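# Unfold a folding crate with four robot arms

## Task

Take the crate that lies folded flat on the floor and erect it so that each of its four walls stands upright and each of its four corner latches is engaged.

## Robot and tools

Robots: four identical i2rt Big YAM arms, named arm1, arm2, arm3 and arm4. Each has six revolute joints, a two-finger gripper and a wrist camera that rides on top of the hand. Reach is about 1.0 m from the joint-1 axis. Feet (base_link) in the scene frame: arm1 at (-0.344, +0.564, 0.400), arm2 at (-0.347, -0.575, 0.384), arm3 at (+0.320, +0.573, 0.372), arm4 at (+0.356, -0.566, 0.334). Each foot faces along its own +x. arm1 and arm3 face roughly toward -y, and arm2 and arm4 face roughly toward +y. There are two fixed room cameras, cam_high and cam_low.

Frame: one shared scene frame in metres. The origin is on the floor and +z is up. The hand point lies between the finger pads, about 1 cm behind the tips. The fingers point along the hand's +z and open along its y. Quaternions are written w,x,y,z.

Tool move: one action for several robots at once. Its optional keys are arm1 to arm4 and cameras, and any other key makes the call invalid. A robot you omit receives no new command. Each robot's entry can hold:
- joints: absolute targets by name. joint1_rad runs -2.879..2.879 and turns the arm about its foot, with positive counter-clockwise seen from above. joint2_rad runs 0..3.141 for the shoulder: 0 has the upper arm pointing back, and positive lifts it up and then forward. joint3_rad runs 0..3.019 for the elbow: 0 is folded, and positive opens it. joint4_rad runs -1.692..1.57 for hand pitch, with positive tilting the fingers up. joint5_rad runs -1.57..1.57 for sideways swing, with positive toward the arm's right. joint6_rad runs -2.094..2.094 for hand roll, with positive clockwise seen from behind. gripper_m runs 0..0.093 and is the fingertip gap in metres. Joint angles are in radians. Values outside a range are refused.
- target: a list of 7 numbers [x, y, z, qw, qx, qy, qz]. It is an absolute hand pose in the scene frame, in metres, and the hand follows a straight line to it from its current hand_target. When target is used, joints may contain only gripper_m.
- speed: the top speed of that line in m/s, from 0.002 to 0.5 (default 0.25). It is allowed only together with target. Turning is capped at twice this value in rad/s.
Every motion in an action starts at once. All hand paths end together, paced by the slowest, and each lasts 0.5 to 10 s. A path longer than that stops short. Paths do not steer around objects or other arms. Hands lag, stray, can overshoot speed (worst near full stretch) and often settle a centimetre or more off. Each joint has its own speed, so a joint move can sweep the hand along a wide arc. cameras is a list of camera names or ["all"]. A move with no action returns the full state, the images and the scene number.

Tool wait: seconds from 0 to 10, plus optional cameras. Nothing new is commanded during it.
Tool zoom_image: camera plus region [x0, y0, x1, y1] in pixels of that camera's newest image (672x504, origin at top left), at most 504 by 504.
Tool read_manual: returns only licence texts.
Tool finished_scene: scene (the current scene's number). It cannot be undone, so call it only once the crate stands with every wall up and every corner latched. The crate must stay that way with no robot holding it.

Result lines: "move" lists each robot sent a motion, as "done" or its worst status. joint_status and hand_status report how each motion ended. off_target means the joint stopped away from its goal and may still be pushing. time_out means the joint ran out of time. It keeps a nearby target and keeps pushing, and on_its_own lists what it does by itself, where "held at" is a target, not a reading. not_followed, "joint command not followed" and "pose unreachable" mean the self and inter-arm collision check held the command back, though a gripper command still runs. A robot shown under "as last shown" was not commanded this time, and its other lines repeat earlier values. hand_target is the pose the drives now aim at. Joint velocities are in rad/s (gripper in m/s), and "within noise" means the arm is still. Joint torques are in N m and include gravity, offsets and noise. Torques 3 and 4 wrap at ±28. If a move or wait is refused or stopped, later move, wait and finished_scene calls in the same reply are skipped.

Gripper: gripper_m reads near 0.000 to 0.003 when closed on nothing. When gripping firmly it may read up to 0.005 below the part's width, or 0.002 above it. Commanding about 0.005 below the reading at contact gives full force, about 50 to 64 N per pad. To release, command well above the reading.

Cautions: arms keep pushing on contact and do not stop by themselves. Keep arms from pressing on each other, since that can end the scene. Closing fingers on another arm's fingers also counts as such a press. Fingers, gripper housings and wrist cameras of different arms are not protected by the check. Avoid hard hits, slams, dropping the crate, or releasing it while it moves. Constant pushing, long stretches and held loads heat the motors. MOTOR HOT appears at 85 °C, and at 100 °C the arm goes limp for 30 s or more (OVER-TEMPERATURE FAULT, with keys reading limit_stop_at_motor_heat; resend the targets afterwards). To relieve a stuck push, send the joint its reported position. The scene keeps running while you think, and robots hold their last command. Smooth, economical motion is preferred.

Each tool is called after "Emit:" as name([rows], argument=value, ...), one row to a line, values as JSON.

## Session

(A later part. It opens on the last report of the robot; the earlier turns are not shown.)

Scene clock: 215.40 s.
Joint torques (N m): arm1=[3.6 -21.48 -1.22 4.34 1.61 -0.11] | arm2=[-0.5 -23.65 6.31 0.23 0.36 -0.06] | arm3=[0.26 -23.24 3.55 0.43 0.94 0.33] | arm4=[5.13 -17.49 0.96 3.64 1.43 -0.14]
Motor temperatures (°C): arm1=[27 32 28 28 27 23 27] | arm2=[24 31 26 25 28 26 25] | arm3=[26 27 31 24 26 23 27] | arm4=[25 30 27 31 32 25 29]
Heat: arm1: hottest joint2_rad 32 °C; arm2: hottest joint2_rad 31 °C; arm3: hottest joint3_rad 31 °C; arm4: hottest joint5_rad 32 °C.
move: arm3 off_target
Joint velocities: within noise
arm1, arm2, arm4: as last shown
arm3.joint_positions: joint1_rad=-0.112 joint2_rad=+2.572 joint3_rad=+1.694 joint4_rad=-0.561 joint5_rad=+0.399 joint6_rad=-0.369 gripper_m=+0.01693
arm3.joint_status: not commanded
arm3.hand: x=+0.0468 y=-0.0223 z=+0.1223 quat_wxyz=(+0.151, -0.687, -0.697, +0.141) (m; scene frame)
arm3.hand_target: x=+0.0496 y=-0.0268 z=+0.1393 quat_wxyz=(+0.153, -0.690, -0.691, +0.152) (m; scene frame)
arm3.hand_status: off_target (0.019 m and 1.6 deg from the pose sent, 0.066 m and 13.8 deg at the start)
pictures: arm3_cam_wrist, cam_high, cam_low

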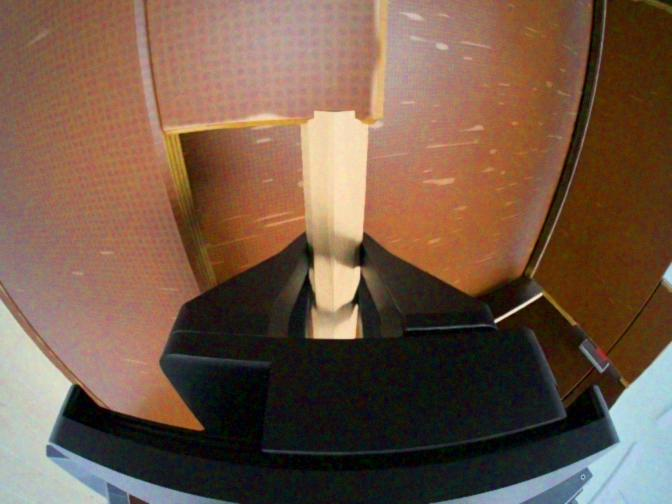

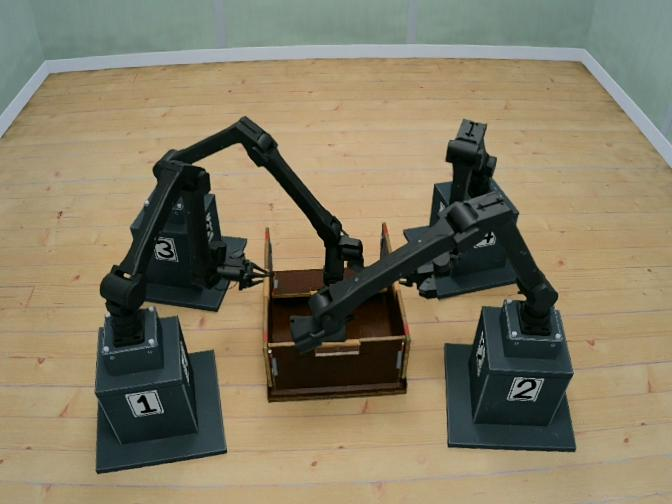

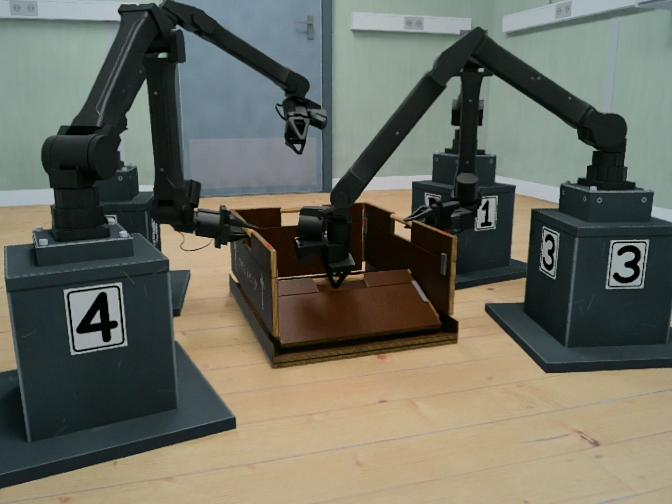

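Emit:
move(arm3={"target":[0.080,-0.027,0.187,-0.230,0.6686,0.6686,-0.230],"speed":0.12})

Emit:
move(arm3={"target":[0.118,-0.027,0.225,-0.299,0.641,0.641,-0.299],"speed":0.12})

Emit:
move(arm3={"target":[0.175,-0.027,0.260,-0.369,0.603,0.603,-0.369],"speed":0.12}, cameras=["arm3_cam_wrist","cam_low","cam_high"])

Scene clock: 218.53 s.
Joint torques (N m): arm1=[3.55 -21.13 -1.11 4.37 1.61 -0.15] | arm2=[-0.56 -23.59 6.32 0.24 0.36 -0.06] | arm3=[0.38 -23.06 3.64 0.46 1 0.24] | arm4=[5.07 -17.49 0.96 3.64 1.43 -0.15]
Motor temperatures (°C): arm1=[27 32 28 28 27 23 27] | arm2=[24 31 26 25 28 26 25] | arm3=[26 27 31 24 26 23 27] | arm4=[25 31 27 31 32 25 29]
Heat: arm1: hottest joint2_rad 32 °C; arm2: hottest joint2_rad 31 °C; arm3: hottest joint3_rad 31 °C; arm4: hottest joint5_rad 32 °C.
move: arm3 off_target
Joint velocities: within noise
arm1, arm2, arm4: as last shown
arm3.joint_positions: joint1_rad=-0.020 joint2_rad=+2.489 joint3_rad=+1.596 joint4_rad=-0.524 joint5_rad=+0.634 joint6_rad=-0.287 gripper_m=+0.01693
arm3.joint_status: not commanded
arm3.hand: x=+0.0719 y=-0.0212 z=+0.1682 quat_wxyz=(+0.231, -0.670, -0.671, +0.218) (m; scene frame)
arm3.hand_target: x=+0.0764 y=-0.0267 z=+0.1868 quat_wxyz=(+0.231, -0.670, -0.667, +0.230) (m; scene frame)
arm3.hand_status: off_target (0.021 m and 1.5 deg from the pose sent, 0.073 m and 14.2 deg at the start)
pictures: none

Scene clock: 220.13 s.
Joint torques (N m): arm1=[3.66 -21.3 -1.14 4.42 1.59 -0.1] | arm2=[-0.56 -23.65 6.32 0.24 0.36 -0.06] | arm3=[0.5 -23.36 3.88 -0.28 0.95 0.17] | arm4=[5.13 -17.49 0.96 3.64 1.43 -0.14]
Motor temperatures (°C): arm1=[27 32 28 28 27 23 27] | arm2=[24 31 26 25 28 26 25] | arm3=[26 27 31 24 26 23 28] | arm4=[25 31 27 31 32 25 29]
Heat: arm1: hottest joint2_rad 32 °C; arm2: hottest joint2_rad 31 °C; arm3: hottest joint3_rad 31 °C; arm4: hottest joint5_rad 32 °C.
move: arm3 off_target
Joint velocities: within noise
arm1, arm4: as last shown
arm2.joint_positions: joint1_rad=+0.392 joint2_rad=+2.133 joint3_rad=+1.639 joint4_rad=-1.397 joint5_rad=+0.841 joint6_rad=+0.386 gripper_m=+0.05989
arm2.joint_status: not commanded
arm2.hand: x=-0.3621 y=-0.0026 z=+0.4377 quat_wxyz=(-0.296, +0.643, -0.634, +0.311) (m; scene frame)
arm2.hand_target: x=-0.3606 y=+0.0019 z=+0.4495 quat_wxyz=(-0.300, +0.641, -0.640, +0.298) (m; scene frame)
arm2.hand_status: not commanded
arm3.joint_positions: joint1_rad=+0.077 joint2_rad=+2.452 joint3_rad=+1.549 joint4_rad=-0.546 joint5_rad=+0.859 joint6_rad=-0.180 gripper_m=+0.01693
arm3.joint_status: not commanded
arm3.hand: x=+0.1046 y=-0.0187 z=+0.2036 quat_wxyz=(+0.304, -0.647, -0.638, +0.287) (m; scene frame)
arm3.hand_target: x=+0.1136 y=-0.0245 z=+0.2237 quat_wxyz=(+0.303, -0.642, -0.639, +0.295) (m; scene frame)
arm3.hand_status: off_target (0.027 m and 1.6 deg from the pose sent, 0.073 m and 13.0 deg at the start)
pictures: none

Scene clock: 221.80 s.
Joint torques (N m): arm1=[3.66 -21.36 -1.17 4.34 1.6 -0.13] | arm2=[-0.56 -23.59 6.32 0.23 0.36 -0.06] | arm3=[1.03 -21.77 5.79 -1.42 0.69 0.13] | arm4=[5.13 -17.49 0.96 3.64 1.43 -0.14]
Motor temperatures (°C): arm1=[27 32 28 28 28 23 27] | arm2=[24 31 26 25 28 26 25] | arm3=[26 27 31 24 26 23 28] | arm4=[25 31 27 31 32 25 29]
Heat: arm1: hottest joint2_rad 32 °C; arm2: hottest joint2_rad 31 °C; arm3: hottest joint3_rad 31 °C; arm4: hottest joint5_rad 32 °C.
move: arm3 off_target
Joint velocities: within noise
arm1.joint_positions: joint1_rad=+0.887 joint2_rad=+2.562 joint3_rad=+0.888 joint4_rad=+1.293 joint5_rad=+1.065 joint6_rad=-1.238 gripper_m=+0.01742
arm1.joint_status: not commanded
arm1.hand: x=+0.0065 y=+0.1980 z=+0.2421 quat_wxyz=(+0.011, -0.006, -0.766, +0.642) (m; scene frame)
arm1.hand_target: x=+0.0205 y=+0.2127 z=+0.2629 quat_wxyz=(-0.004, -0.005, -0.754, +0.657) (m; scene frame)
arm1.hand_status: not commanded
arm2: as last shown
arm3.joint_positions: joint1_rad=+0.212 joint2_rad=+2.450 joint3_rad=+1.550 joint4_rad=-0.704 joint5_rad=+1.103 joint6_rad=+0.042 gripper_m=+0.01695
arm3.joint_status: not commanded
arm3.hand: x=+0.1627 y=-0.0151 z=+0.2389 quat_wxyz=(+0.373, -0.610, -0.595, +0.367) (m; scene frame)
arm3.hand_target: x=+0.1742 y=-0.0283 z=+0.2596 quat_wxyz=(+0.366, -0.606, -0.600, +0.373) (m; scene frame)
arm3.hand_status: off_target (0.027 m and 1.3 deg from the pose sent, 0.091 m and 13.6 deg at the start)
arm4.joint_positions: joint1_rad=+0.879 joint2_rad=+2.332 joint3_rad=+0.823 joint4_rad=+1.061 joint5_rad=+1.067 joint6_rad=-1.176 gripper_m=+0.01603
arm4.joint_status: not commanded
arm4.hand: x=-0.0143 y=-0.1991 z=+0.2424 quat_wxyz=(-0.629, +0.777, -0.008, +0.008) (m; scene frame)
arm4.hand_target: x=-0.0241 y=-0.2151 z=+0.2575 quat_wxyz=(-0.643, +0.766, -0.004, +0.000) (m; scene frame)
arm4.hand_status: not commanded
pictures: arm3_cam_wrist, cam_high, cam_low

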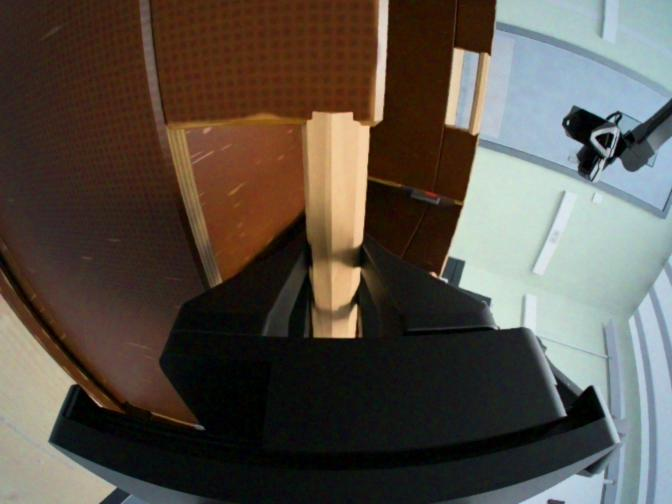

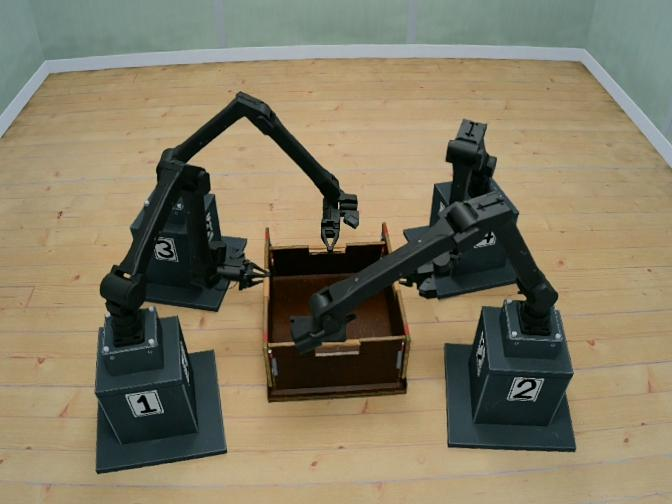

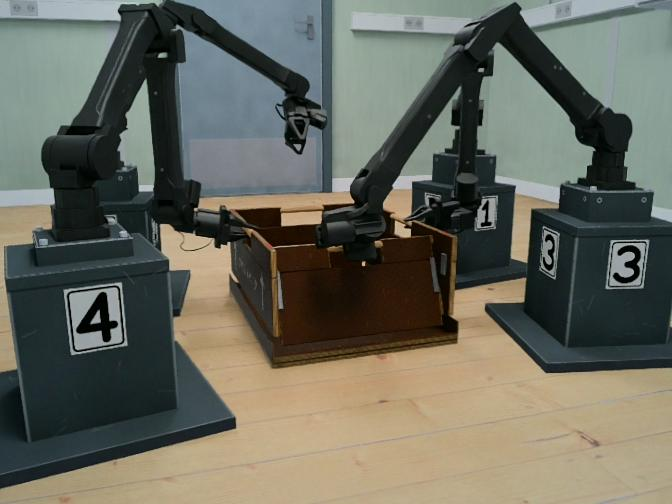

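Emit:
move(arm3={"target":[0.232,-0.026,0.276,-0.424,0.566,0.566,-0.424],"speed":0.1})

Emit:
move(arm3={"target":[0.270,-0.026,0.278,-0.430,0.561,0.561,-0.430],"speed":0.06}, cameras=["arm3_cam_wrist","cam_low","cam_high"])

Emit:
zoom_image(camera="cam_low", region=[220, 170, 470, 375])

Scene clock: 225.37 s.
Joint torques (N m): arm1=[3.72 -21.89 -1.42 4.22 1.61 -0.09] | arm2=[-0.56 -23.59 6.32 0.24 0.36 -0.06] | arm3=[1.85 -21.36 6.53 -2.78 1.62 0.19] | arm4=[5.07 -17.49 0.96 3.64 1.42 -0.14]
Motor temperatures (°C): arm1=[27 32 28 28 28 23 27] | arm2=[24 31 26 25 28 26 25] | arm3=[26 28 31 24 26 23 28] | arm4=[25 31 27 31 33 25 29]
Heat: arm1: hottest joint2_rad 32 °C; arm2: hottest joint2_rad 31 °C; arm3: hottest joint3_rad 31 °C; arm4: hottest joint5_rad 33 °C.
move: arm3 off_target
Joint velocities: within noise
arm1, arm2, arm4: as last shown
arm1.hand_target: x=+0.0205 y=+0.2127 z=+0.2629 quat_wxyz=(-0.004, -0.004, -0.754, +0.657) (m; scene frame)
arm3.joint_positions: joint1_rad=+0.316 joint2_rad=+2.532 joint3_rad=+1.677 joint4_rad=-1.104 joint5_rad=+1.237 joint6_rad=+0.421 gripper_m=+0.01679
arm3.joint_status: not commanded
arm3.hand: x=+0.2142 y=-0.0126 z=+0.2536 quat_wxyz=(+0.420, -0.584, -0.559, +0.413) (m; scene frame)
arm3.hand_target: x=+0.2313 y=-0.0262 z=+0.2756 quat_wxyz=(+0.422, -0.566, -0.567, +0.425) (m; scene frame)
arm3.hand_status: off_target (0.032 m and 2.6 deg from the pose sent, 0.079 m and 10.7 deg at the start)
arm4.hand_target: x=-0.0241 y=-0.2151 z=+0.2575 quat_wxyz=(-0.643, +0.766, -0.004, -0.001) (m; scene frame)
pictures: none

Scene clock: 227.10 s.
Joint torques (N m): arm1=[3.9 -21.89 -1.39 4.37 1.6 -0.11] | arm2=[-0.56 -23.65 6.32 0.23 0.36 -0.06] | arm3=[2.55 -21.54 6.9 -3.29 0.92 0.11] | arm4=[5.13 -17.55 0.96 3.62 1.32 -0.14]
Motor temperatures (°C): arm1=[27 32 28 28 28 23 27] | arm2=[24 31 26 25 28 26 25] | arm3=[26 28 31 24 27 23 28] | arm4=[25 31 27 31 33 25 29]
Heat: arm1: hottest joint2_rad 32 °C; arm2: hottest joint2_rad 31 °C; arm3: hottest joint3_rad 31 °C; arm4: hottest joint5_rad 33 °C.
move: arm3 off_target
Joint velocities: within noise
arm1.joint_positions: joint1_rad=+0.887 joint2_rad=+2.562 joint3_rad=+0.888 joint4_rad=+1.293 joint5_rad=+1.065 joint6_rad=-1.239 gripper_m=+0.01742
arm1.joint_status: not commanded
arm1.hand: x=+0.0065 y=+0.1980 z=+0.2421 quat_wxyz=(+0.012, -0.005, -0.766, +0.642) (m; scene frame)
arm1.hand_target: x=+0.0205 y=+0.2126 z=+0.2629 quat_wxyz=(-0.004, -0.004, -0.754, +0.657) (m; scene frame)
arm1.hand_status: not commanded
arm2: as last shown
arm3.joint_positions: joint1_rad=+0.370 joint2_rad=+2.588 joint3_rad=+1.765 joint4_rad=-1.348 joint5_rad=+1.243 joint6_rad=+0.639 gripper_m=+0.01649
arm3.joint_status: not commanded
arm3.hand: x=+0.2444 y=-0.0110 z=+0.2555 quat_wxyz=(+0.433, -0.577, -0.549, +0.423) (m; scene frame)
arm3.hand_target: x=+0.2690 y=-0.0258 z=+0.2780 quat_wxyz=(+0.428, -0.561, -0.563, +0.431) (m; scene frame)
arm3.hand_status: off_target (0.037 m and 2.4 deg from the pose sent, 0.062 m and 3.5 deg at the start)
arm4.joint_positions: joint1_rad=+0.879 joint2_rad=+2.332 joint3_rad=+0.823 joint4_rad=+1.061 joint5_rad=+1.070 joint6_rad=-1.176 gripper_m=+0.01603
arm4.joint_status: not commanded
arm4.hand: x=-0.0138 y=-0.1991 z=+0.2426 quat_wxyz=(-0.629, +0.777, -0.009, +0.009) (m; scene frame)
arm4.hand_target: x=-0.0242 y=-0.2151 z=+0.2577 quat_wxyz=(-0.643, +0.766, -0.004, -0.001) (m; scene frame)
arm4.hand_status: not commanded
pictures: arm3_cam_wrist, cam_high, cam_low

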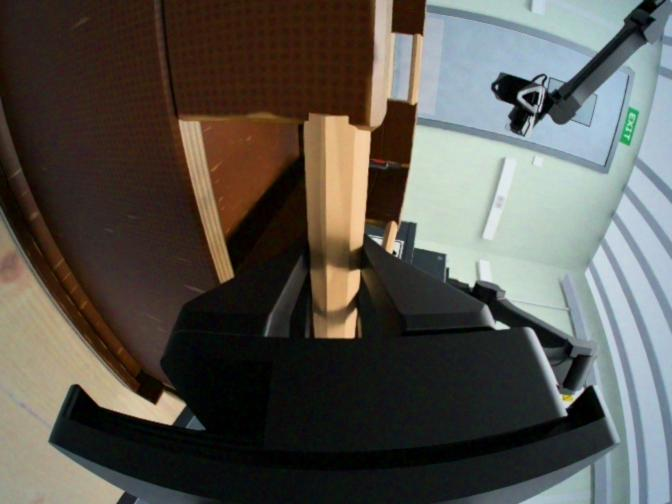

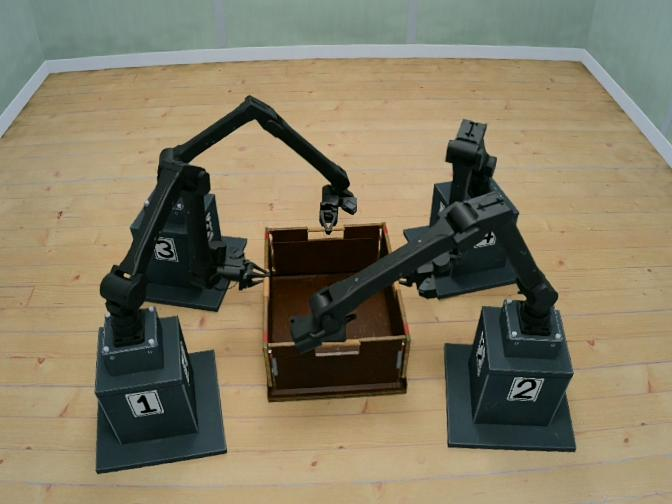

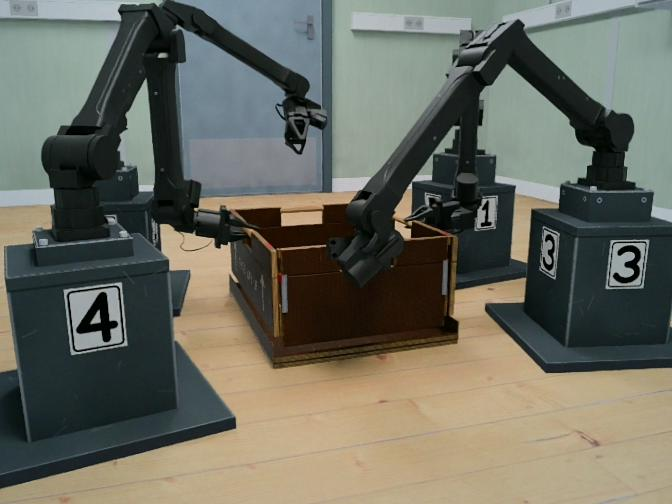

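Scaled by 2.016 from the camera's 672x504 image, which has a finer 960x720 frame.

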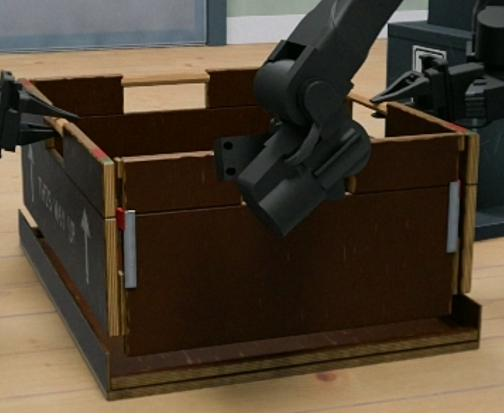

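Emit:
move(arm3={"target":[0.305,-0.024,0.276,-0.415,0.573,0.573,-0.415],"speed":0.06}, cameras=["cam_low","cam_high"])

Emit:
zoom_image(camera="cam_low", region=[220, 170, 470, 375])

Emit:
zoom_image(camera="cam_high", region=[250, 210, 410, 300])

Scene clock: 230.07 s.
Joint torques (N m): arm1=[3.78 -21.48 -1.22 4.31 1.59 -0.1] | arm2=[-0.56 -23.65 6.31 0.24 0.36 -0.06] | arm3=[7.06 -21.77 6.79 -3.52 0.12 0.26] | arm4=[5.3 -17.55 1.02 3.58 1.18 -0.14]
Motor temperatures (°C): arm1=[27 32 28 28 28 23 27] | arm2=[24 31 26 25 28 26 25] | arm3=[26 28 31 24 26 23 28] | arm4=[25 31 27 31 33 25 29]
Heat: arm1: hottest joint2_rad 32 °C; arm2: hottest joint2_rad 31 °C; arm3: hottest joint3_rad 31 °C; arm4: hottest joint5_rad 33 °C.
move: arm3 off_target
Joint velocities: within noise
arm1.joint_positions: joint1_rad=+0.890 joint2_rad=+2.562 joint3_rad=+0.888 joint4_rad=+1.293 joint5_rad=+1.065 joint6_rad=-1.239 gripper_m=+0.01742
arm1.joint_status: not commanded
arm1.hand: x=+0.0077 y=+0.1990 z=+0.2421 quat_wxyz=(+0.011, -0.004, -0.766, +0.642) (m; scene frame)
arm1.hand_target: x=+0.0208 y=+0.2129 z=+0.2629 quat_wxyz=(-0.004, -0.004, -0.754, +0.657) (m; scene frame)
arm1.hand_status: not commanded
arm2: as last shown
arm3.joint_positions: joint1_rad=+0.370 joint2_rad=+2.588 joint3_rad=+1.785 joint4_rad=-1.385 joint5_rad=+1.189 joint6_rad=+0.651 gripper_m=+0.01638
arm3.joint_status: not commanded
arm3.hand: x=+0.2474 y=-0.0092 z=+0.2549 quat_wxyz=(+0.432, -0.592, -0.551, +0.400) (m; scene frame)
arm3.hand_target: x=+0.3029 y=-0.0222 z=+0.2751 quat_wxyz=(+0.415, -0.570, -0.576, +0.413) (m; scene frame)
arm3.hand_status: off_target (0.063 m and 4.2 deg from the pose sent, 0.065 m and 3.5 deg at the start)
arm4.joint_positions: joint1_rad=+0.878 joint2_rad=+2.332 joint3_rad=+0.822 joint4_rad=+1.063 joint5_rad=+1.074 joint6_rad=-1.176 gripper_m=+0.01603
arm4.joint_status: not commanded
arm4.hand: x=-0.0120 y=-0.1988 z=+0.2429 quat_wxyz=(-0.630, +0.776, -0.010, +0.011) (m; scene frame)
arm4.hand_target: x=-0.0243 y=-0.2155 z=+0.2579 quat_wxyz=(-0.643, +0.766, -0.004, -0.001) (m; scene frame)
arm4.hand_status: not commanded
pictures: cam_high, cam_low

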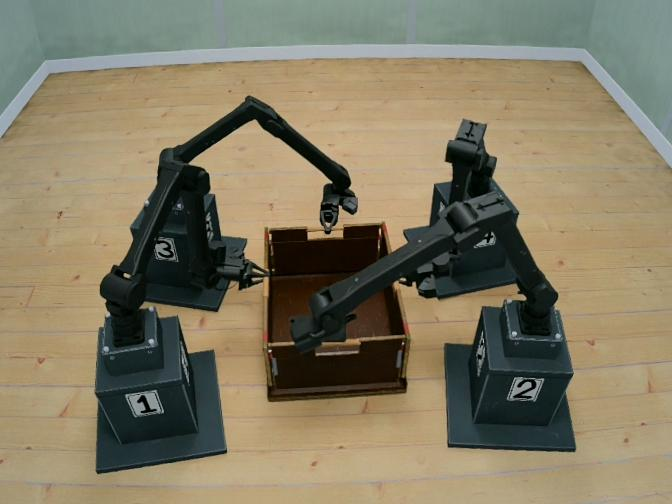

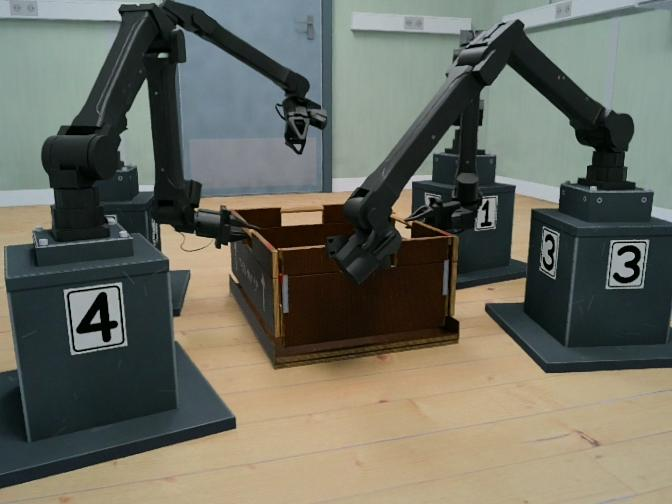

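Scaled by 2.016 from the camera's 672x504 image, which has a finer 960x720 frame.

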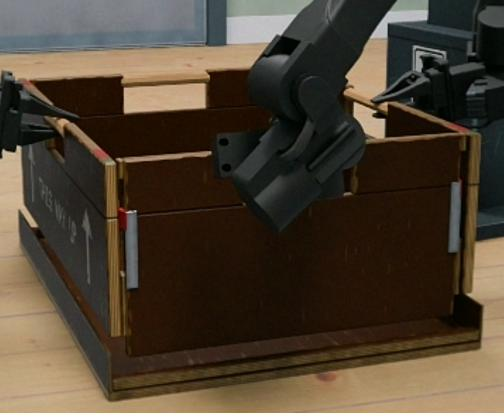

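Scaled by 3.150 from the camera's 672x504 image, which has a finer 960x720 frame.

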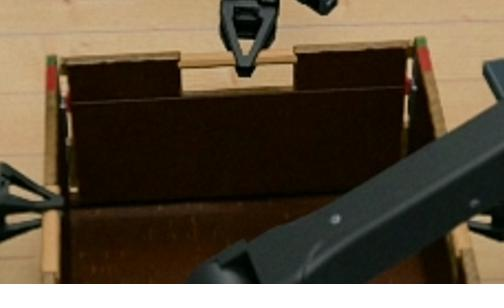

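Emit:
move(arm3={"target":[0.210,-0.024,0.276,-0.415,0.573,0.573,-0.415],"speed":0.1}, cameras=["cam_low","cam_high"])

Emit:
zoom_image(camera="cam_high", region=[250, 210, 410, 300])

Emit:
zoom_image(camera="cam_low", region=[220, 170, 470, 375])

Scene clock: 233.57 s.
Joint torques (N m): arm1=[3.14 -21.42 -1.21 4.36 1.62 -0.09] | arm2=[-0.56 -23.65 6.31 0.23 0.36 -0.07] | arm3=[-3.9 -22.24 4.78 0.76 1.86 -0.69] | arm4=[5.3 -17.55 1.02 3.56 1.18 -0.14]
Motor temperatures (°C): arm1=[27 32 28 28 28 23 27] | arm2=[24 31 26 25 28 26 25] | arm3=[26 28 31 24 27 23 28] | arm4=[25 31 27 31 32 25 29]
Heat: arm1: hottest joint2_rad 32 °C; arm2: hottest joint2_rad 31 °C; arm3: hottest joint3_rad 31 °C; arm4: hottest joint5_rad 32 °C.
move: arm3 off_target
Joint velocities: within noise
arm1, arm2, arm4: as last shown
arm3.joint_positions: joint1_rad=+0.364 joint2_rad=+2.515 joint3_rad=+1.654 joint4_rad=-1.100 joint5_rad=+1.212 joint6_rad=+0.426 gripper_m=+0.01637
arm3.joint_status: not commanded
arm3.hand: x=+0.2426 y=-0.0106 z=+0.2543 quat_wxyz=(+0.406, -0.578, -0.574, +0.414) (m; scene frame)
arm3.hand_target: x=+0.2161 y=-0.0222 z=+0.2762 quat_wxyz=(+0.418, -0.572, -0.571, +0.415) (m; scene frame)
arm3.hand_status: off_target (0.041 m and 1.2 deg from the pose sent, 0.045 m and 4.2 deg at the start)
pictures: cam_high, cam_low

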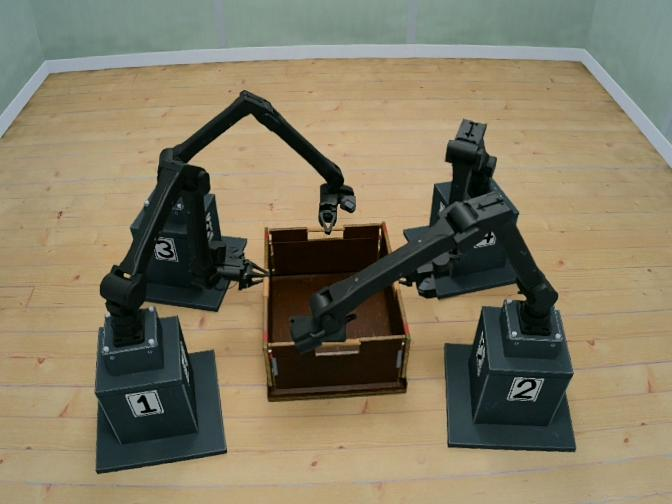

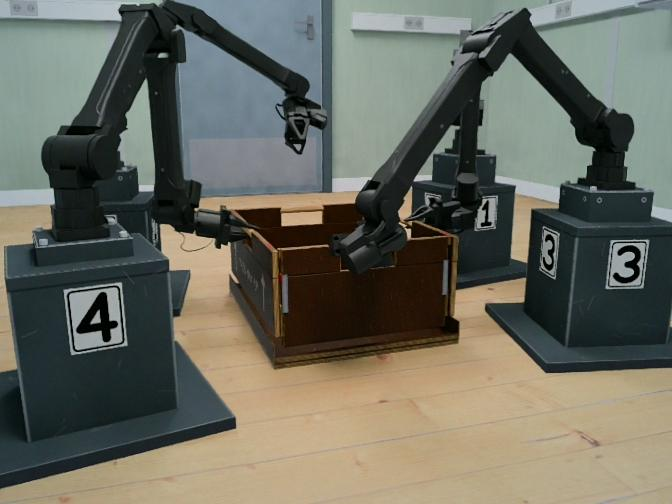

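Scaled by 3.150 from the camera's 672x504 image, which has a finer 960x720 frame.

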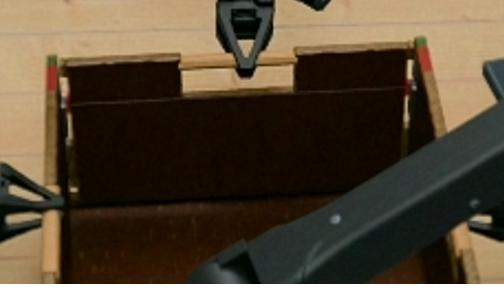

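Scaled by 2.016 from the camera's 672x504 image, which has a finer 960x720 frame.

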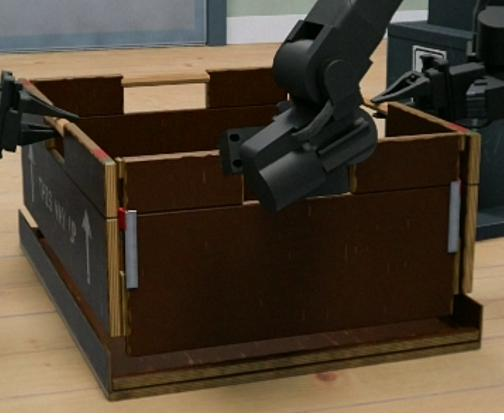

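Emit:
move(arm3={"target":[0.263,-0.024,0.277,-0.415,0.573,0.573,-0.415],"speed":0.1})

Emit:
move(arm3={"joints":{"gripper_m":0.06}})

Emit:
move(arm3={"target":[0.315,-0.025,0.310,-0.415,0.573,0.573,-0.415],"speed":0.1})

Emit:
move(arm3={"target":[0.31,0.0,0.45,-0.27,0.653,0.653,-0.27],"speed":0.2}, cameras=["arm3_cam_wrist","cam_high","cam_low"])

Emit:
zoom_image(camera="cam_low", region=[220, 170, 470, 375])

Emit:
zoom_image(camera="arm3_cam_wrist", region=[80, 0, 500, 340])

Scene clock: 237.20 s.
Joint torques (N m): arm1=[3.49 -21.89 -1.14 4.38 1.58 -0.11] | arm2=[-0.62 -23.65 6.31 0.23 0.35 -0.07] | arm3=[1.03 -21.83 7.02 -2.82 1.09 0.19] | arm4=[5.36 -17.55 1.02 3.56 1.18 -0.14]
Motor temperatures (°C): arm1=[27 32 28 28 28 23 27] | arm2=[24 31 26 25 28 26 25] | arm3=[26 28 31 24 27 23 28] | arm4=[25 31 27 31 32 25 29]
Heat: arm1: hottest joint2_rad 32 °C; arm2: hottest joint2_rad 31 °C; arm3: hottest joint3_rad 31 °C; arm4: hottest joint5_rad 32 °C.
move: arm3 off_target
Joint velocities: within noise
arm1, arm2, arm4: as last shown
arm3.joint_positions: joint1_rad=+0.368 joint2_rad=+2.539 joint3_rad=+1.702 joint4_rad=-1.212 joint5_rad=+1.200 joint6_rad=+0.516 gripper_m=+0.01634
arm3.joint_status: not commanded
arm3.hand: x=+0.2459 y=-0.0097 z=+0.2549 quat_wxyz=(+0.414, -0.585, -0.566, +0.408) (m; scene frame)
arm3.hand_target: x=+0.2576 y=-0.0239 z=+0.2763 quat_wxyz=(+0.412, -0.576, -0.570, +0.416) (m; scene frame)
arm3.hand_status: off_target (0.031 m and 1.8 deg from the pose sent, 0.033 m and 1.2 deg at the start)
pictures: none

Scene clock: 237.90 s.
Joint torques (N m): arm1=[3.78 -21.42 -1.2 4.37 1.58 -0.1] | arm2=[-0.62 -23.65 6.32 0.21 0.35 -0.06] | arm3=[0.15 -21.48 6.61 -0.9 0.82 0.16] | arm4=[5.3 -17.55 1.02 3.58 1.18 -0.14]
Motor temperatures (°C): arm1=[27 32 28 28 28 23 27] | arm2=[24 31 26 25 28 26 25] | arm3=[26 28 31 24 27 23 28] | arm4=[25 31 27 31 32 25 29]
Heat: arm1: hottest joint2_rad 32 °C; arm2: hottest joint2_rad 31 °C; arm3: hottest joint3_rad 31 °C; arm4: hottest joint5_rad 32 °C.
move: arm3 done
Joint velocities: within noise
arm1, arm2, arm4: as last shown
arm3.joint_positions: joint1_rad=+0.381 joint2_rad=+2.536 joint3_rad=+1.708 joint4_rad=-1.256 joint5_rad=+1.207 joint6_rad=+0.507 gripper_m=+0.05982
arm3.joint_status: all done
arm3.hand: x=+0.2523 y=-0.0091 z=+0.2617 quat_wxyz=(+0.426, -0.568, -0.577, +0.403) (m; scene frame)
arm3.hand_target: x=+0.2616 y=-0.0245 z=+0.2767 quat_wxyz=(+0.413, -0.572, -0.574, +0.415) (m; scene frame)
arm3.hand_status: not commanded
pictures: none

Scene clock: 239.57 s.
Joint torques (N m): arm1=[2.61 -21.89 -1.2 4.23 1.59 -0.1] | arm2=[-0.5 -23.65 6.32 0.23 0.36 -0.06] | arm3=[-0.26 -20.89 7.28 -1.43 0.41 0.27] | arm4=[5.3 -17.55 1.03 3.56 1.18 -0.14]
Motor temperatures (°C): arm1=[27 32 28 28 28 23 27] | arm2=[24 31 26 25 28 26 25] | arm3=[26 28 31 24 27 23 28] | arm4=[25 31 27 31 32 25 29]
Heat: arm1: hottest joint2_rad 32 °C; arm2: hottest joint2_rad 31 °C; arm3: hottest joint3_rad 31 °C; arm4: hottest joint5_rad 32 °C.
move: arm3 off_target
Joint velocities: within noise
arm1, arm4: as last shown
arm2.joint_positions: joint1_rad=+0.392 joint2_rad=+2.133 joint3_rad=+1.639 joint4_rad=-1.397 joint5_rad=+0.841 joint6_rad=+0.386 gripper_m=+0.05989
arm2.joint_status: not commanded
arm2.hand: x=-0.3621 y=-0.0026 z=+0.4377 quat_wxyz=(-0.296, +0.643, -0.634, +0.311) (m; scene frame)
arm2.hand_target: x=-0.3606 y=+0.0019 z=+0.4495 quat_wxyz=(-0.300, +0.641, -0.640, +0.298) (m; scene frame)
arm2.hand_status: not commanded
arm3.joint_positions: joint1_rad=+0.470 joint2_rad=+2.530 joint3_rad=+1.802 joint4_rad=-1.538 joint5_rad=+1.171 joint6_rad=+0.702 gripper_m=+0.05990
arm3.joint_status: not commanded
arm3.hand: x=+0.3069 y=-0.0138 z=+0.3007 quat_wxyz=(+0.427, -0.564, -0.577, +0.408) (m; scene frame)
arm3.hand_target: x=+0.3118 y=-0.0251 z=+0.3102 quat_wxyz=(+0.415, -0.574, -0.571, +0.414) (m; scene frame)
arm3.hand_status: off_target (0.017 m and 2.0 deg from the pose sent, 0.081 m and 2.0 deg at the start)
pictures: none

Scene clock: 241.63 s.
Joint torques (N m): arm1=[3.37 -21.77 -1.24 4.37 1.58 -0.11] | arm2=[-0.56 -23.65 6.31 0.21 0.35 -0.07] | arm3=[-0.85 -18.49 5.37 0.42 0.41 0.03] | arm4=[5.3 -17.55 1.02 3.58 1.18 -0.14]
Motor temperatures (°C): arm1=[27 32 28 28 28 23 27] | arm2=[24 31 26 24 28 26 25] | arm3=[26 28 31 24 27 23 28] | arm4=[25 31 27 31 32 25 29]
Heat: arm1: hottest joint2_rad 32 °C; arm2: hottest joint2_rad 31 °C; arm3: hottest joint3_rad 31 °C; arm4: hottest joint5_rad 32 °C.
move: arm3 done
Joint velocities: within noise
arm1, arm2, arm4: as last shown
arm3.joint_positions: joint1_rad=+0.417 joint2_rad=+2.042 joint3_rad=+1.613 joint4_rad=-1.330 joint5_rad=+0.773 joint6_rad=+0.282 gripper_m=+0.05990
arm3.joint_status: not commanded
arm3.hand: x=+0.3137 y=-0.0041 z=+0.4545 quat_wxyz=(+0.268, -0.654, -0.652, +0.275) (m; scene frame)
arm3.hand_target: x=+0.3093 y=-0.0012 z=+0.4496 quat_wxyz=(+0.270, -0.653, -0.654, +0.270) (m; scene frame)
arm3.hand_status: done (0.007 m and 0.7 deg from the pose sent, 0.150 m and 27.6 deg at the start)
pictures: arm3_cam_wrist, cam_high, cam_low

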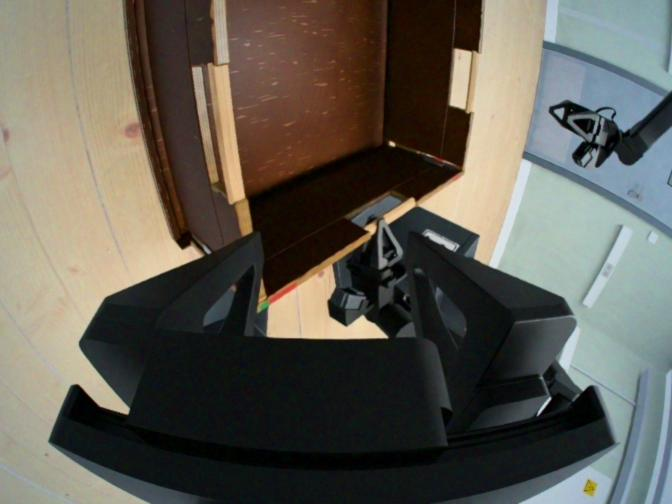

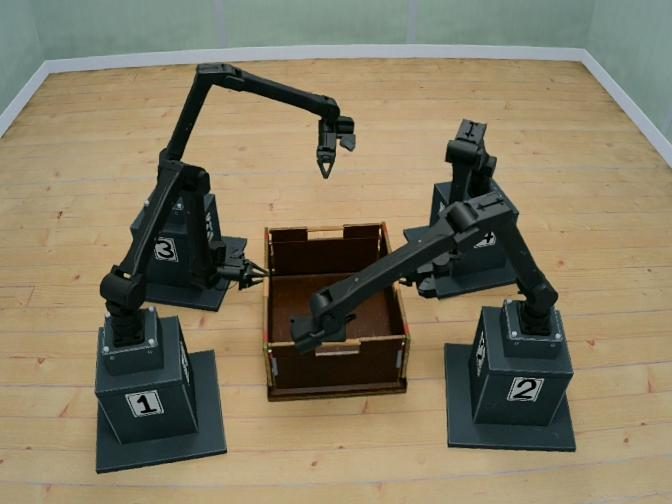

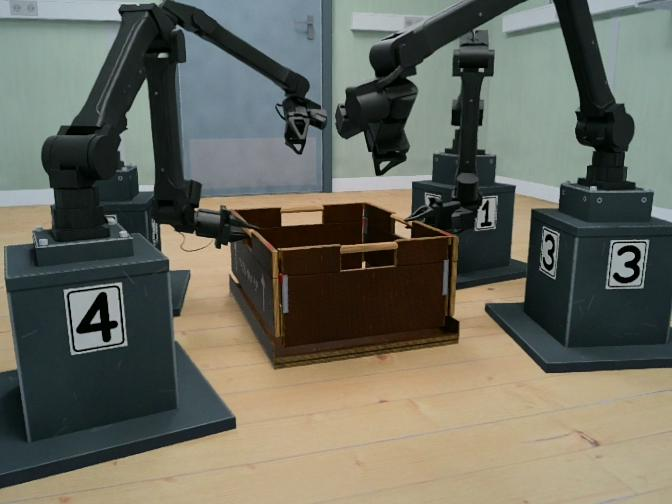

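Scaled by 2.016 from the camera's 672x504 image, which has a finer 960x720 frame.

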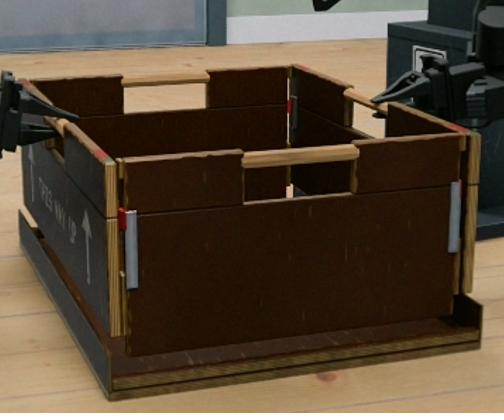

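Scaled by 1.200 from the camera's 672x504 image, which has a finer 960x720 frame.

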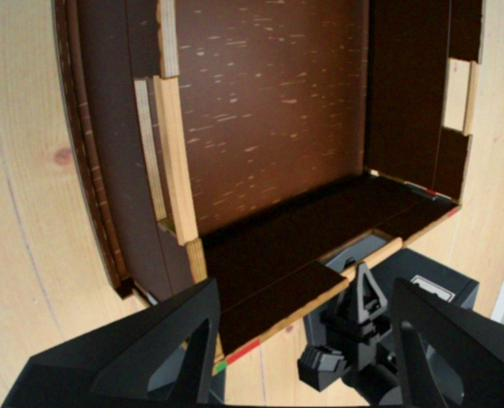

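Emit:
move(arm1={"target":[0.0205,0.170,0.263,0,0,0.755,-0.656],"speed":0.06}, arm4={"target":[-0.0245,-0.175,0.258,-0.643,0.766,0,0],"speed":0.06}, cameras=["cam_high","cam_low"])

Emit:
zoom_image(camera="cam_low", region=[220, 170, 470, 375])

Emit:
zoom_image(camera="cam_high", region=[250, 210, 420, 420])

Scene clock: 244.90 s.
Joint torques (N m): arm1=[-2.96 -21.42 2.06 3.14 0.08 -0.41] | arm2=[-0.56 -23.65 6.32 0.23 0.36 -0.06] | arm3=[-0.91 -18.96 5.46 0.47 0.4 0.03] | arm4=[0.56 -16.67 5.14 3.22 -0.28 -0.61]
Motor temperatures (°C): arm1=[27 32 28 28 28 23 27] | arm2=[24 31 26 24 28 26 25] | arm3=[26 28 31 24 27 23 28] | arm4=[25 31 27 31 32 25 29]
Heat: arm1: hottest joint2_rad 32 °C; arm2: hottest joint2_rad 31 °C; arm3: hottest joint3_rad 31 °C; arm4: hottest joint5_rad 32 °C.
move: arm1 off_target; arm4 off_target
Joint velocities: within noise
arm1.joint_positions: joint1_rad=+0.878 joint2_rad=+2.562 joint3_rad=+0.882 joint4_rad=+1.308 joint5_rad=+1.025 joint6_rad=-1.258 gripper_m=+0.01741
arm1.joint_status: not commanded
arm1.hand: x=+0.0082 y=+0.1959 z=+0.2416 quat_wxyz=(+0.003, +0.008, -0.769, +0.639) (m; scene frame)
arm1.hand_target: x=+0.0178 y=+0.1765 z=+0.2623 quat_wxyz=(+0.004, +0.003, -0.757, +0.654) (m; scene frame)
arm1.hand_status: off_target (0.036 m and 2.7 deg from the pose sent, 0.038 m and 2.4 deg at the start)
arm2, arm3: as last shown
arm3.joint_positions: joint1_rad=+0.417 joint2_rad=+2.042 joint3_rad=+1.613 joint4_rad=-1.330 joint5_rad=+0.773 joint6_rad=+0.280 gripper_m=+0.05990
arm3.hand: x=+0.3137 y=-0.0041 z=+0.4545 quat_wxyz=(+0.268, -0.653, -0.652, +0.275) (m; scene frame)
arm4.joint_positions: joint1_rad=+0.866 joint2_rad=+2.334 joint3_rad=+0.820 joint4_rad=+1.081 joint5_rad=+1.045 joint6_rad=-1.194 gripper_m=+0.01603
arm4.joint_status: not commanded
arm4.hand: x=-0.0124 y=-0.1945 z=+0.2427 quat_wxyz=(-0.628, +0.778, -0.004, +0.005) (m; scene frame)
arm4.hand_target: x=-0.0258 y=-0.1793 z=+0.2585 quat_wxyz=(-0.642, +0.766, -0.001, +0.001) (m; scene frame)
arm4.hand_status: off_target (0.028 m and 2.3 deg from the pose sent, 0.031 m and 2.6 deg at the start)
pictures: cam_high, cam_low

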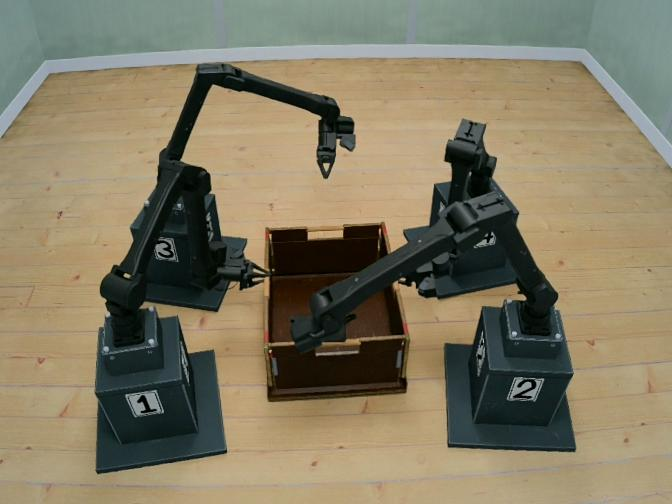

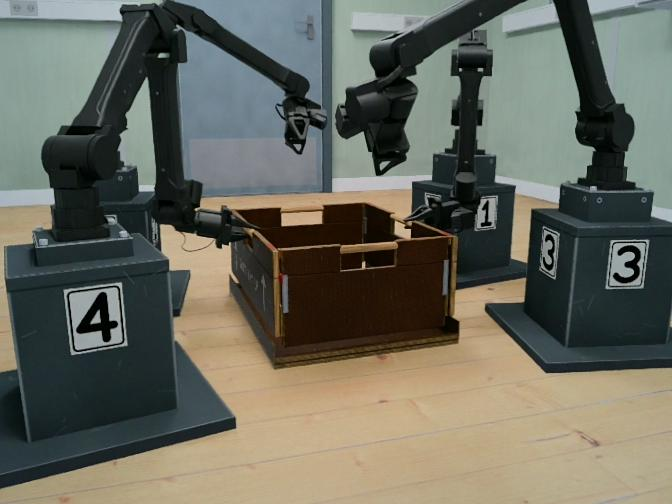

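Scaled by 2.016 from the camera's 672x504 image, which has a finer 960x720 frame.

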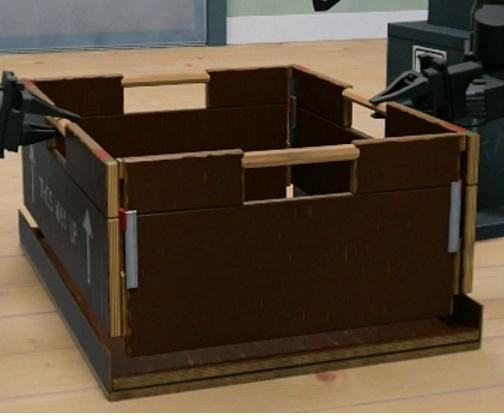

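Scaled by 2.400 from the camera's 672x504 image, which has a finer 960x720 frame.

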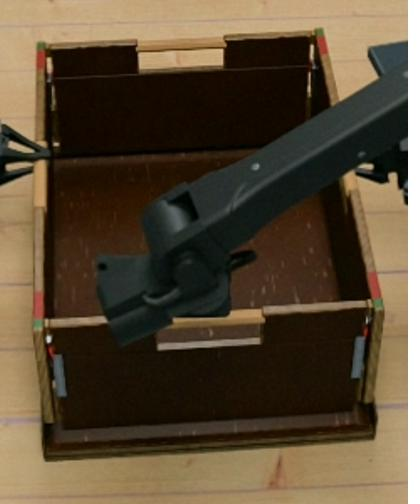

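Emit:
zoom_image(camera="cam_high", region=[255, 330, 305, 405])

Emit:
zoom_image(camera="cam_high", region=[380, 320, 430, 395])

Emit:
zoom_image(camera="cam_low", region=[340, 190, 400, 280])

Emit:
zoom_image(camera="cam_low", region=[262, 240, 302, 320])

Emit:
zoom_image(camera="cam_low", region=[430, 220, 470, 330])

Emit:
zoom_image(camera="cam_high", region=[255, 220, 305, 290])

Emit:
zoom_image(camera="cam_high", region=[360, 215, 410, 285])

Scaled by 6.720 from the camera's 672x504 image, which has a finer 960x720 frame.

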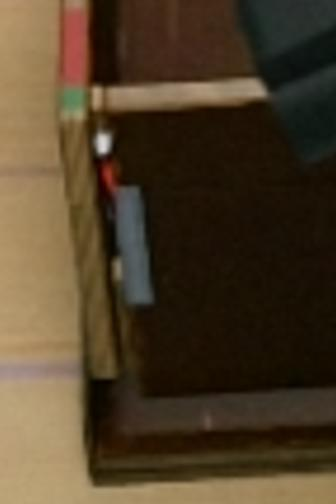

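Scaled by 6.720 from the camera's 672x504 image, which has a finer 960x720 frame.

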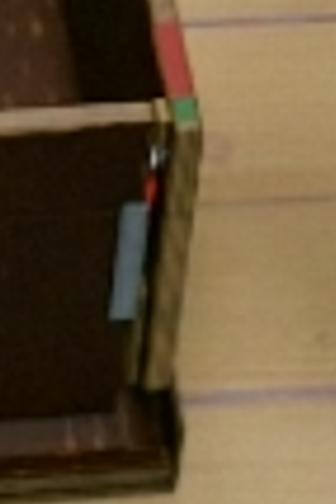

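Scaled by 5.600 from the camera's 672x504 image, which has a finer 960x720 frame.

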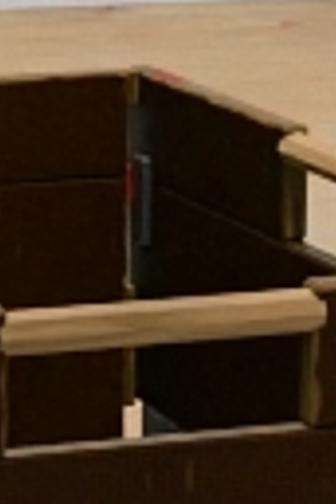

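Scaled by 6.300 from the camera's 672x504 image, which has a finer 960x720 frame.

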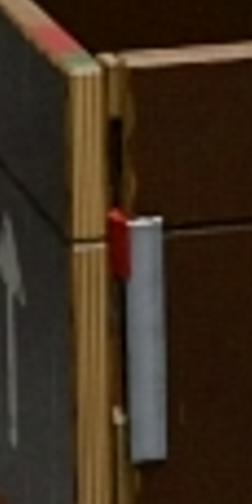

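Scaled by 4.582 from the camera's 672x504 image, which has a finer 960x720 frame.

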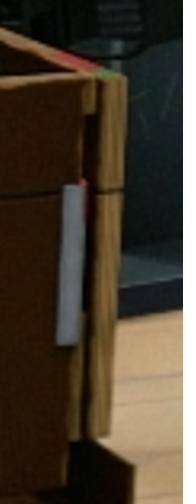

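Scaled by 7.200 from the camera's 672x504 image, which has a finer 960x720 frame.

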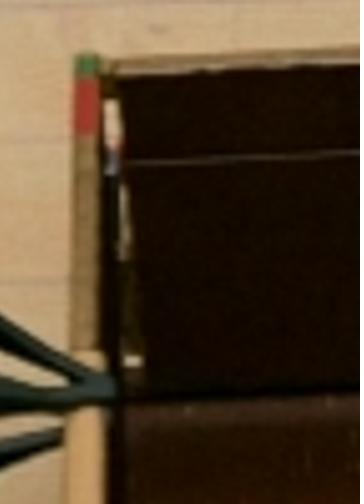

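Scaled by 7.200 from the camera's 672x504 image, which has a finer 960x720 frame.

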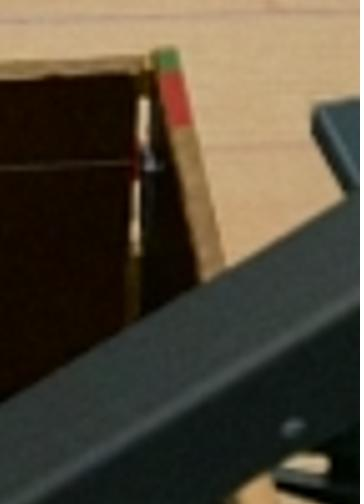

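Emit:
move(arm1={"target":[0.0195,0.196,0.263,0,0,0.755,-0.656],"speed":0.06}, arm4={"target":[-0.0245,-0.197,0.258,-0.643,0.766,0,0],"speed":0.06})

Emit:
move(arm1={"joints":{"gripper_m":0.06}}, arm4={"joints":{"gripper_m":0.06}}, cameras=["cam_high","arm1_cam_wrist","arm4_cam_wrist"])

Scene clock: 249.50 s.
Joint torques (N m): arm1=[0.73 -21.48 0.54 3.49 1.03 -0.18] | arm2=[-0.56 -23.65 6.31 0.23 0.36 -0.06] | arm3=[-1.32 -18.78 5.44 0.49 0.4 0.03] | arm4=[2.32 -17.2 3.1 3.18 0.25 -0.32]
Motor temperatures (°C): arm1=[27 31 28 28 27 23 27] | arm2=[24 31 26 24 28 26 25] | arm3=[26 29 31 24 27 23 27] | arm4=[25 31 27 31 31 25 29]
Heat: arm1: hottest joint2_rad 31 °C; arm2: hottest joint2_rad 31 °C; arm3: hottest joint3_rad 31 °C; arm4: hottest joint2_rad 31 °C.
move: arm1 off_target; arm4 off_target
Joint velocities: within noise
arm1.joint_positions: joint1_rad=+0.883 joint2_rad=+2.562 joint3_rad=+0.882 joint4_rad=+1.308 joint5_rad=+1.036 joint6_rad=-1.258 gripper_m=+0.01741
arm1.joint_status: not commanded
arm1.hand: x=+0.0081 y=+0.1974 z=+0.2421 quat_wxyz=(+0.005, +0.006, -0.768, +0.641) (m; scene frame)
arm1.hand_target: x=+0.0205 y=+0.1960 z=+0.2620 quat_wxyz=(-0.003, +0.002, -0.756, +0.654) (m; scene frame)
arm1.hand_status: off_target (0.024 m and 2.5 deg from the pose sent, 0.024 m and 2.7 deg at the start)
arm2, arm3: as last shown
arm4.joint_positions: joint1_rad=+0.872 joint2_rad=+2.334 joint3_rad=+0.819 joint4_rad=+1.081 joint5_rad=+1.053 joint6_rad=-1.194 gripper_m=+0.01603
arm4.joint_status: not commanded
arm4.hand: x=-0.0128 y=-0.1970 z=+0.2429 quat_wxyz=(-0.629, +0.777, -0.003, +0.006) (m; scene frame)
arm4.hand_target: x=-0.0244 y=-0.1951 z=+0.2576 quat_wxyz=(-0.641, +0.767, +0.000, -0.001) (m; scene frame)
arm4.hand_status: off_target (0.019 m and 2.2 deg from the pose sent, 0.020 m and 2.3 deg at the start)
pictures: none

Scene clock: 250.23 s.
Joint torques (N m): arm1=[0.91 -19.08 0.64 2.63 0.39 -0.02] | arm2=[-0.56 -23.71 6.32 0.23 0.36 -0.06] | arm3=[-1.44 -18.43 5.38 0.29 0.39 0.02] | arm4=[2.32 -16.21 3.21 2.13 0.18 -0.02]
Motor temperatures (°C): arm1=[27 32 28 28 27 23 27] | arm2=[24 31 26 24 28 26 25] | arm3=[26 29 31 24 27 23 27] | arm4=[25 31 27 31 31 25 29]
Heat: arm1: hottest joint2_rad 32 °C; arm2: hottest joint2_rad 31 °C; arm3: hottest joint3_rad 31 °C; arm4: hottest joint2_rad 31 °C.
move: arm1 done; arm4 done
Joint velocities: within noise
arm1.joint_positions: joint1_rad=+0.884 joint2_rad=+2.539 joint3_rad=+0.882 joint4_rad=+1.325 joint5_rad=+1.050 joint6_rad=-1.288 gripper_m=+0.05992
arm1.joint_status: all done
arm1.hand: x=+0.0130 y=+0.1944 z=+0.2562 quat_wxyz=(+0.006, +0.003, -0.760, +0.649) (m; scene frame)
arm1.hand_target: x=+0.0205 y=+0.1958 z=+0.2623 quat_wxyz=(+0.000, +0.005, -0.756, +0.655) (m; scene frame)
arm1.hand_status: not commanded
arm2, arm3: as last shown
arm4.joint_positions: joint1_rad=+0.870 joint2_rad=+2.320 joint3_rad=+0.819 joint4_rad=+1.106 joint5_rad=+1.054 joint6_rad=-1.233 gripper_m=+0.05990
arm4.joint_status: all done
arm4.hand: x=-0.0160 y=-0.1942 z=+0.2532 quat_wxyz=(-0.636, +0.771, +0.000, +0.006) (m; scene frame)
arm4.hand_target: x=-0.0237 y=-0.1945 z=+0.2581 quat_wxyz=(-0.641, +0.767, +0.003, +0.002) (m; scene frame)
arm4.hand_status: not commanded
pictures: arm1_cam_wrist, arm4_cam_wrist, cam_high

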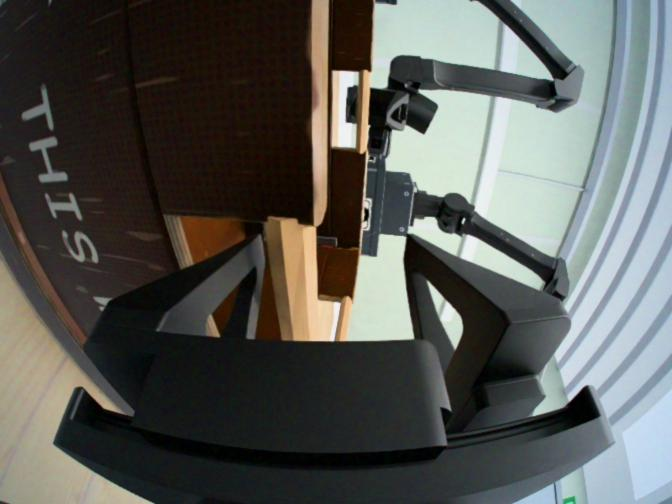

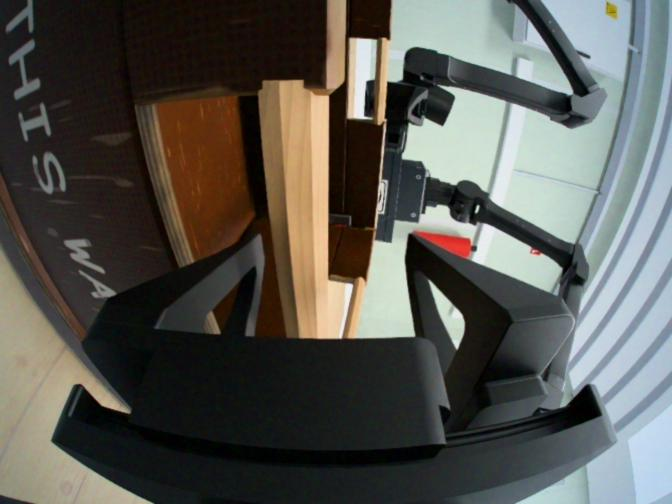

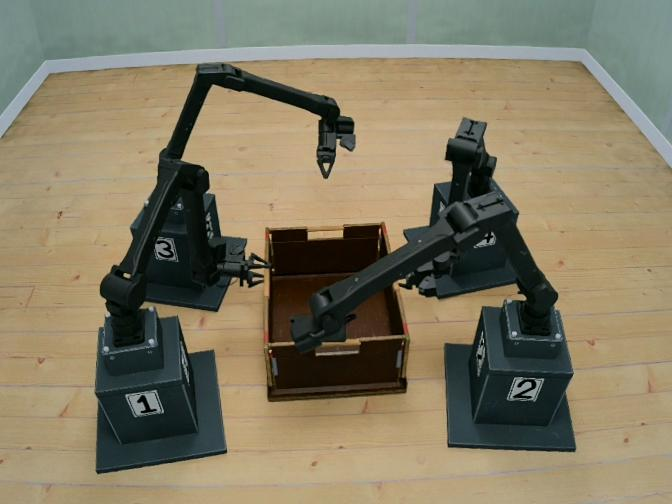

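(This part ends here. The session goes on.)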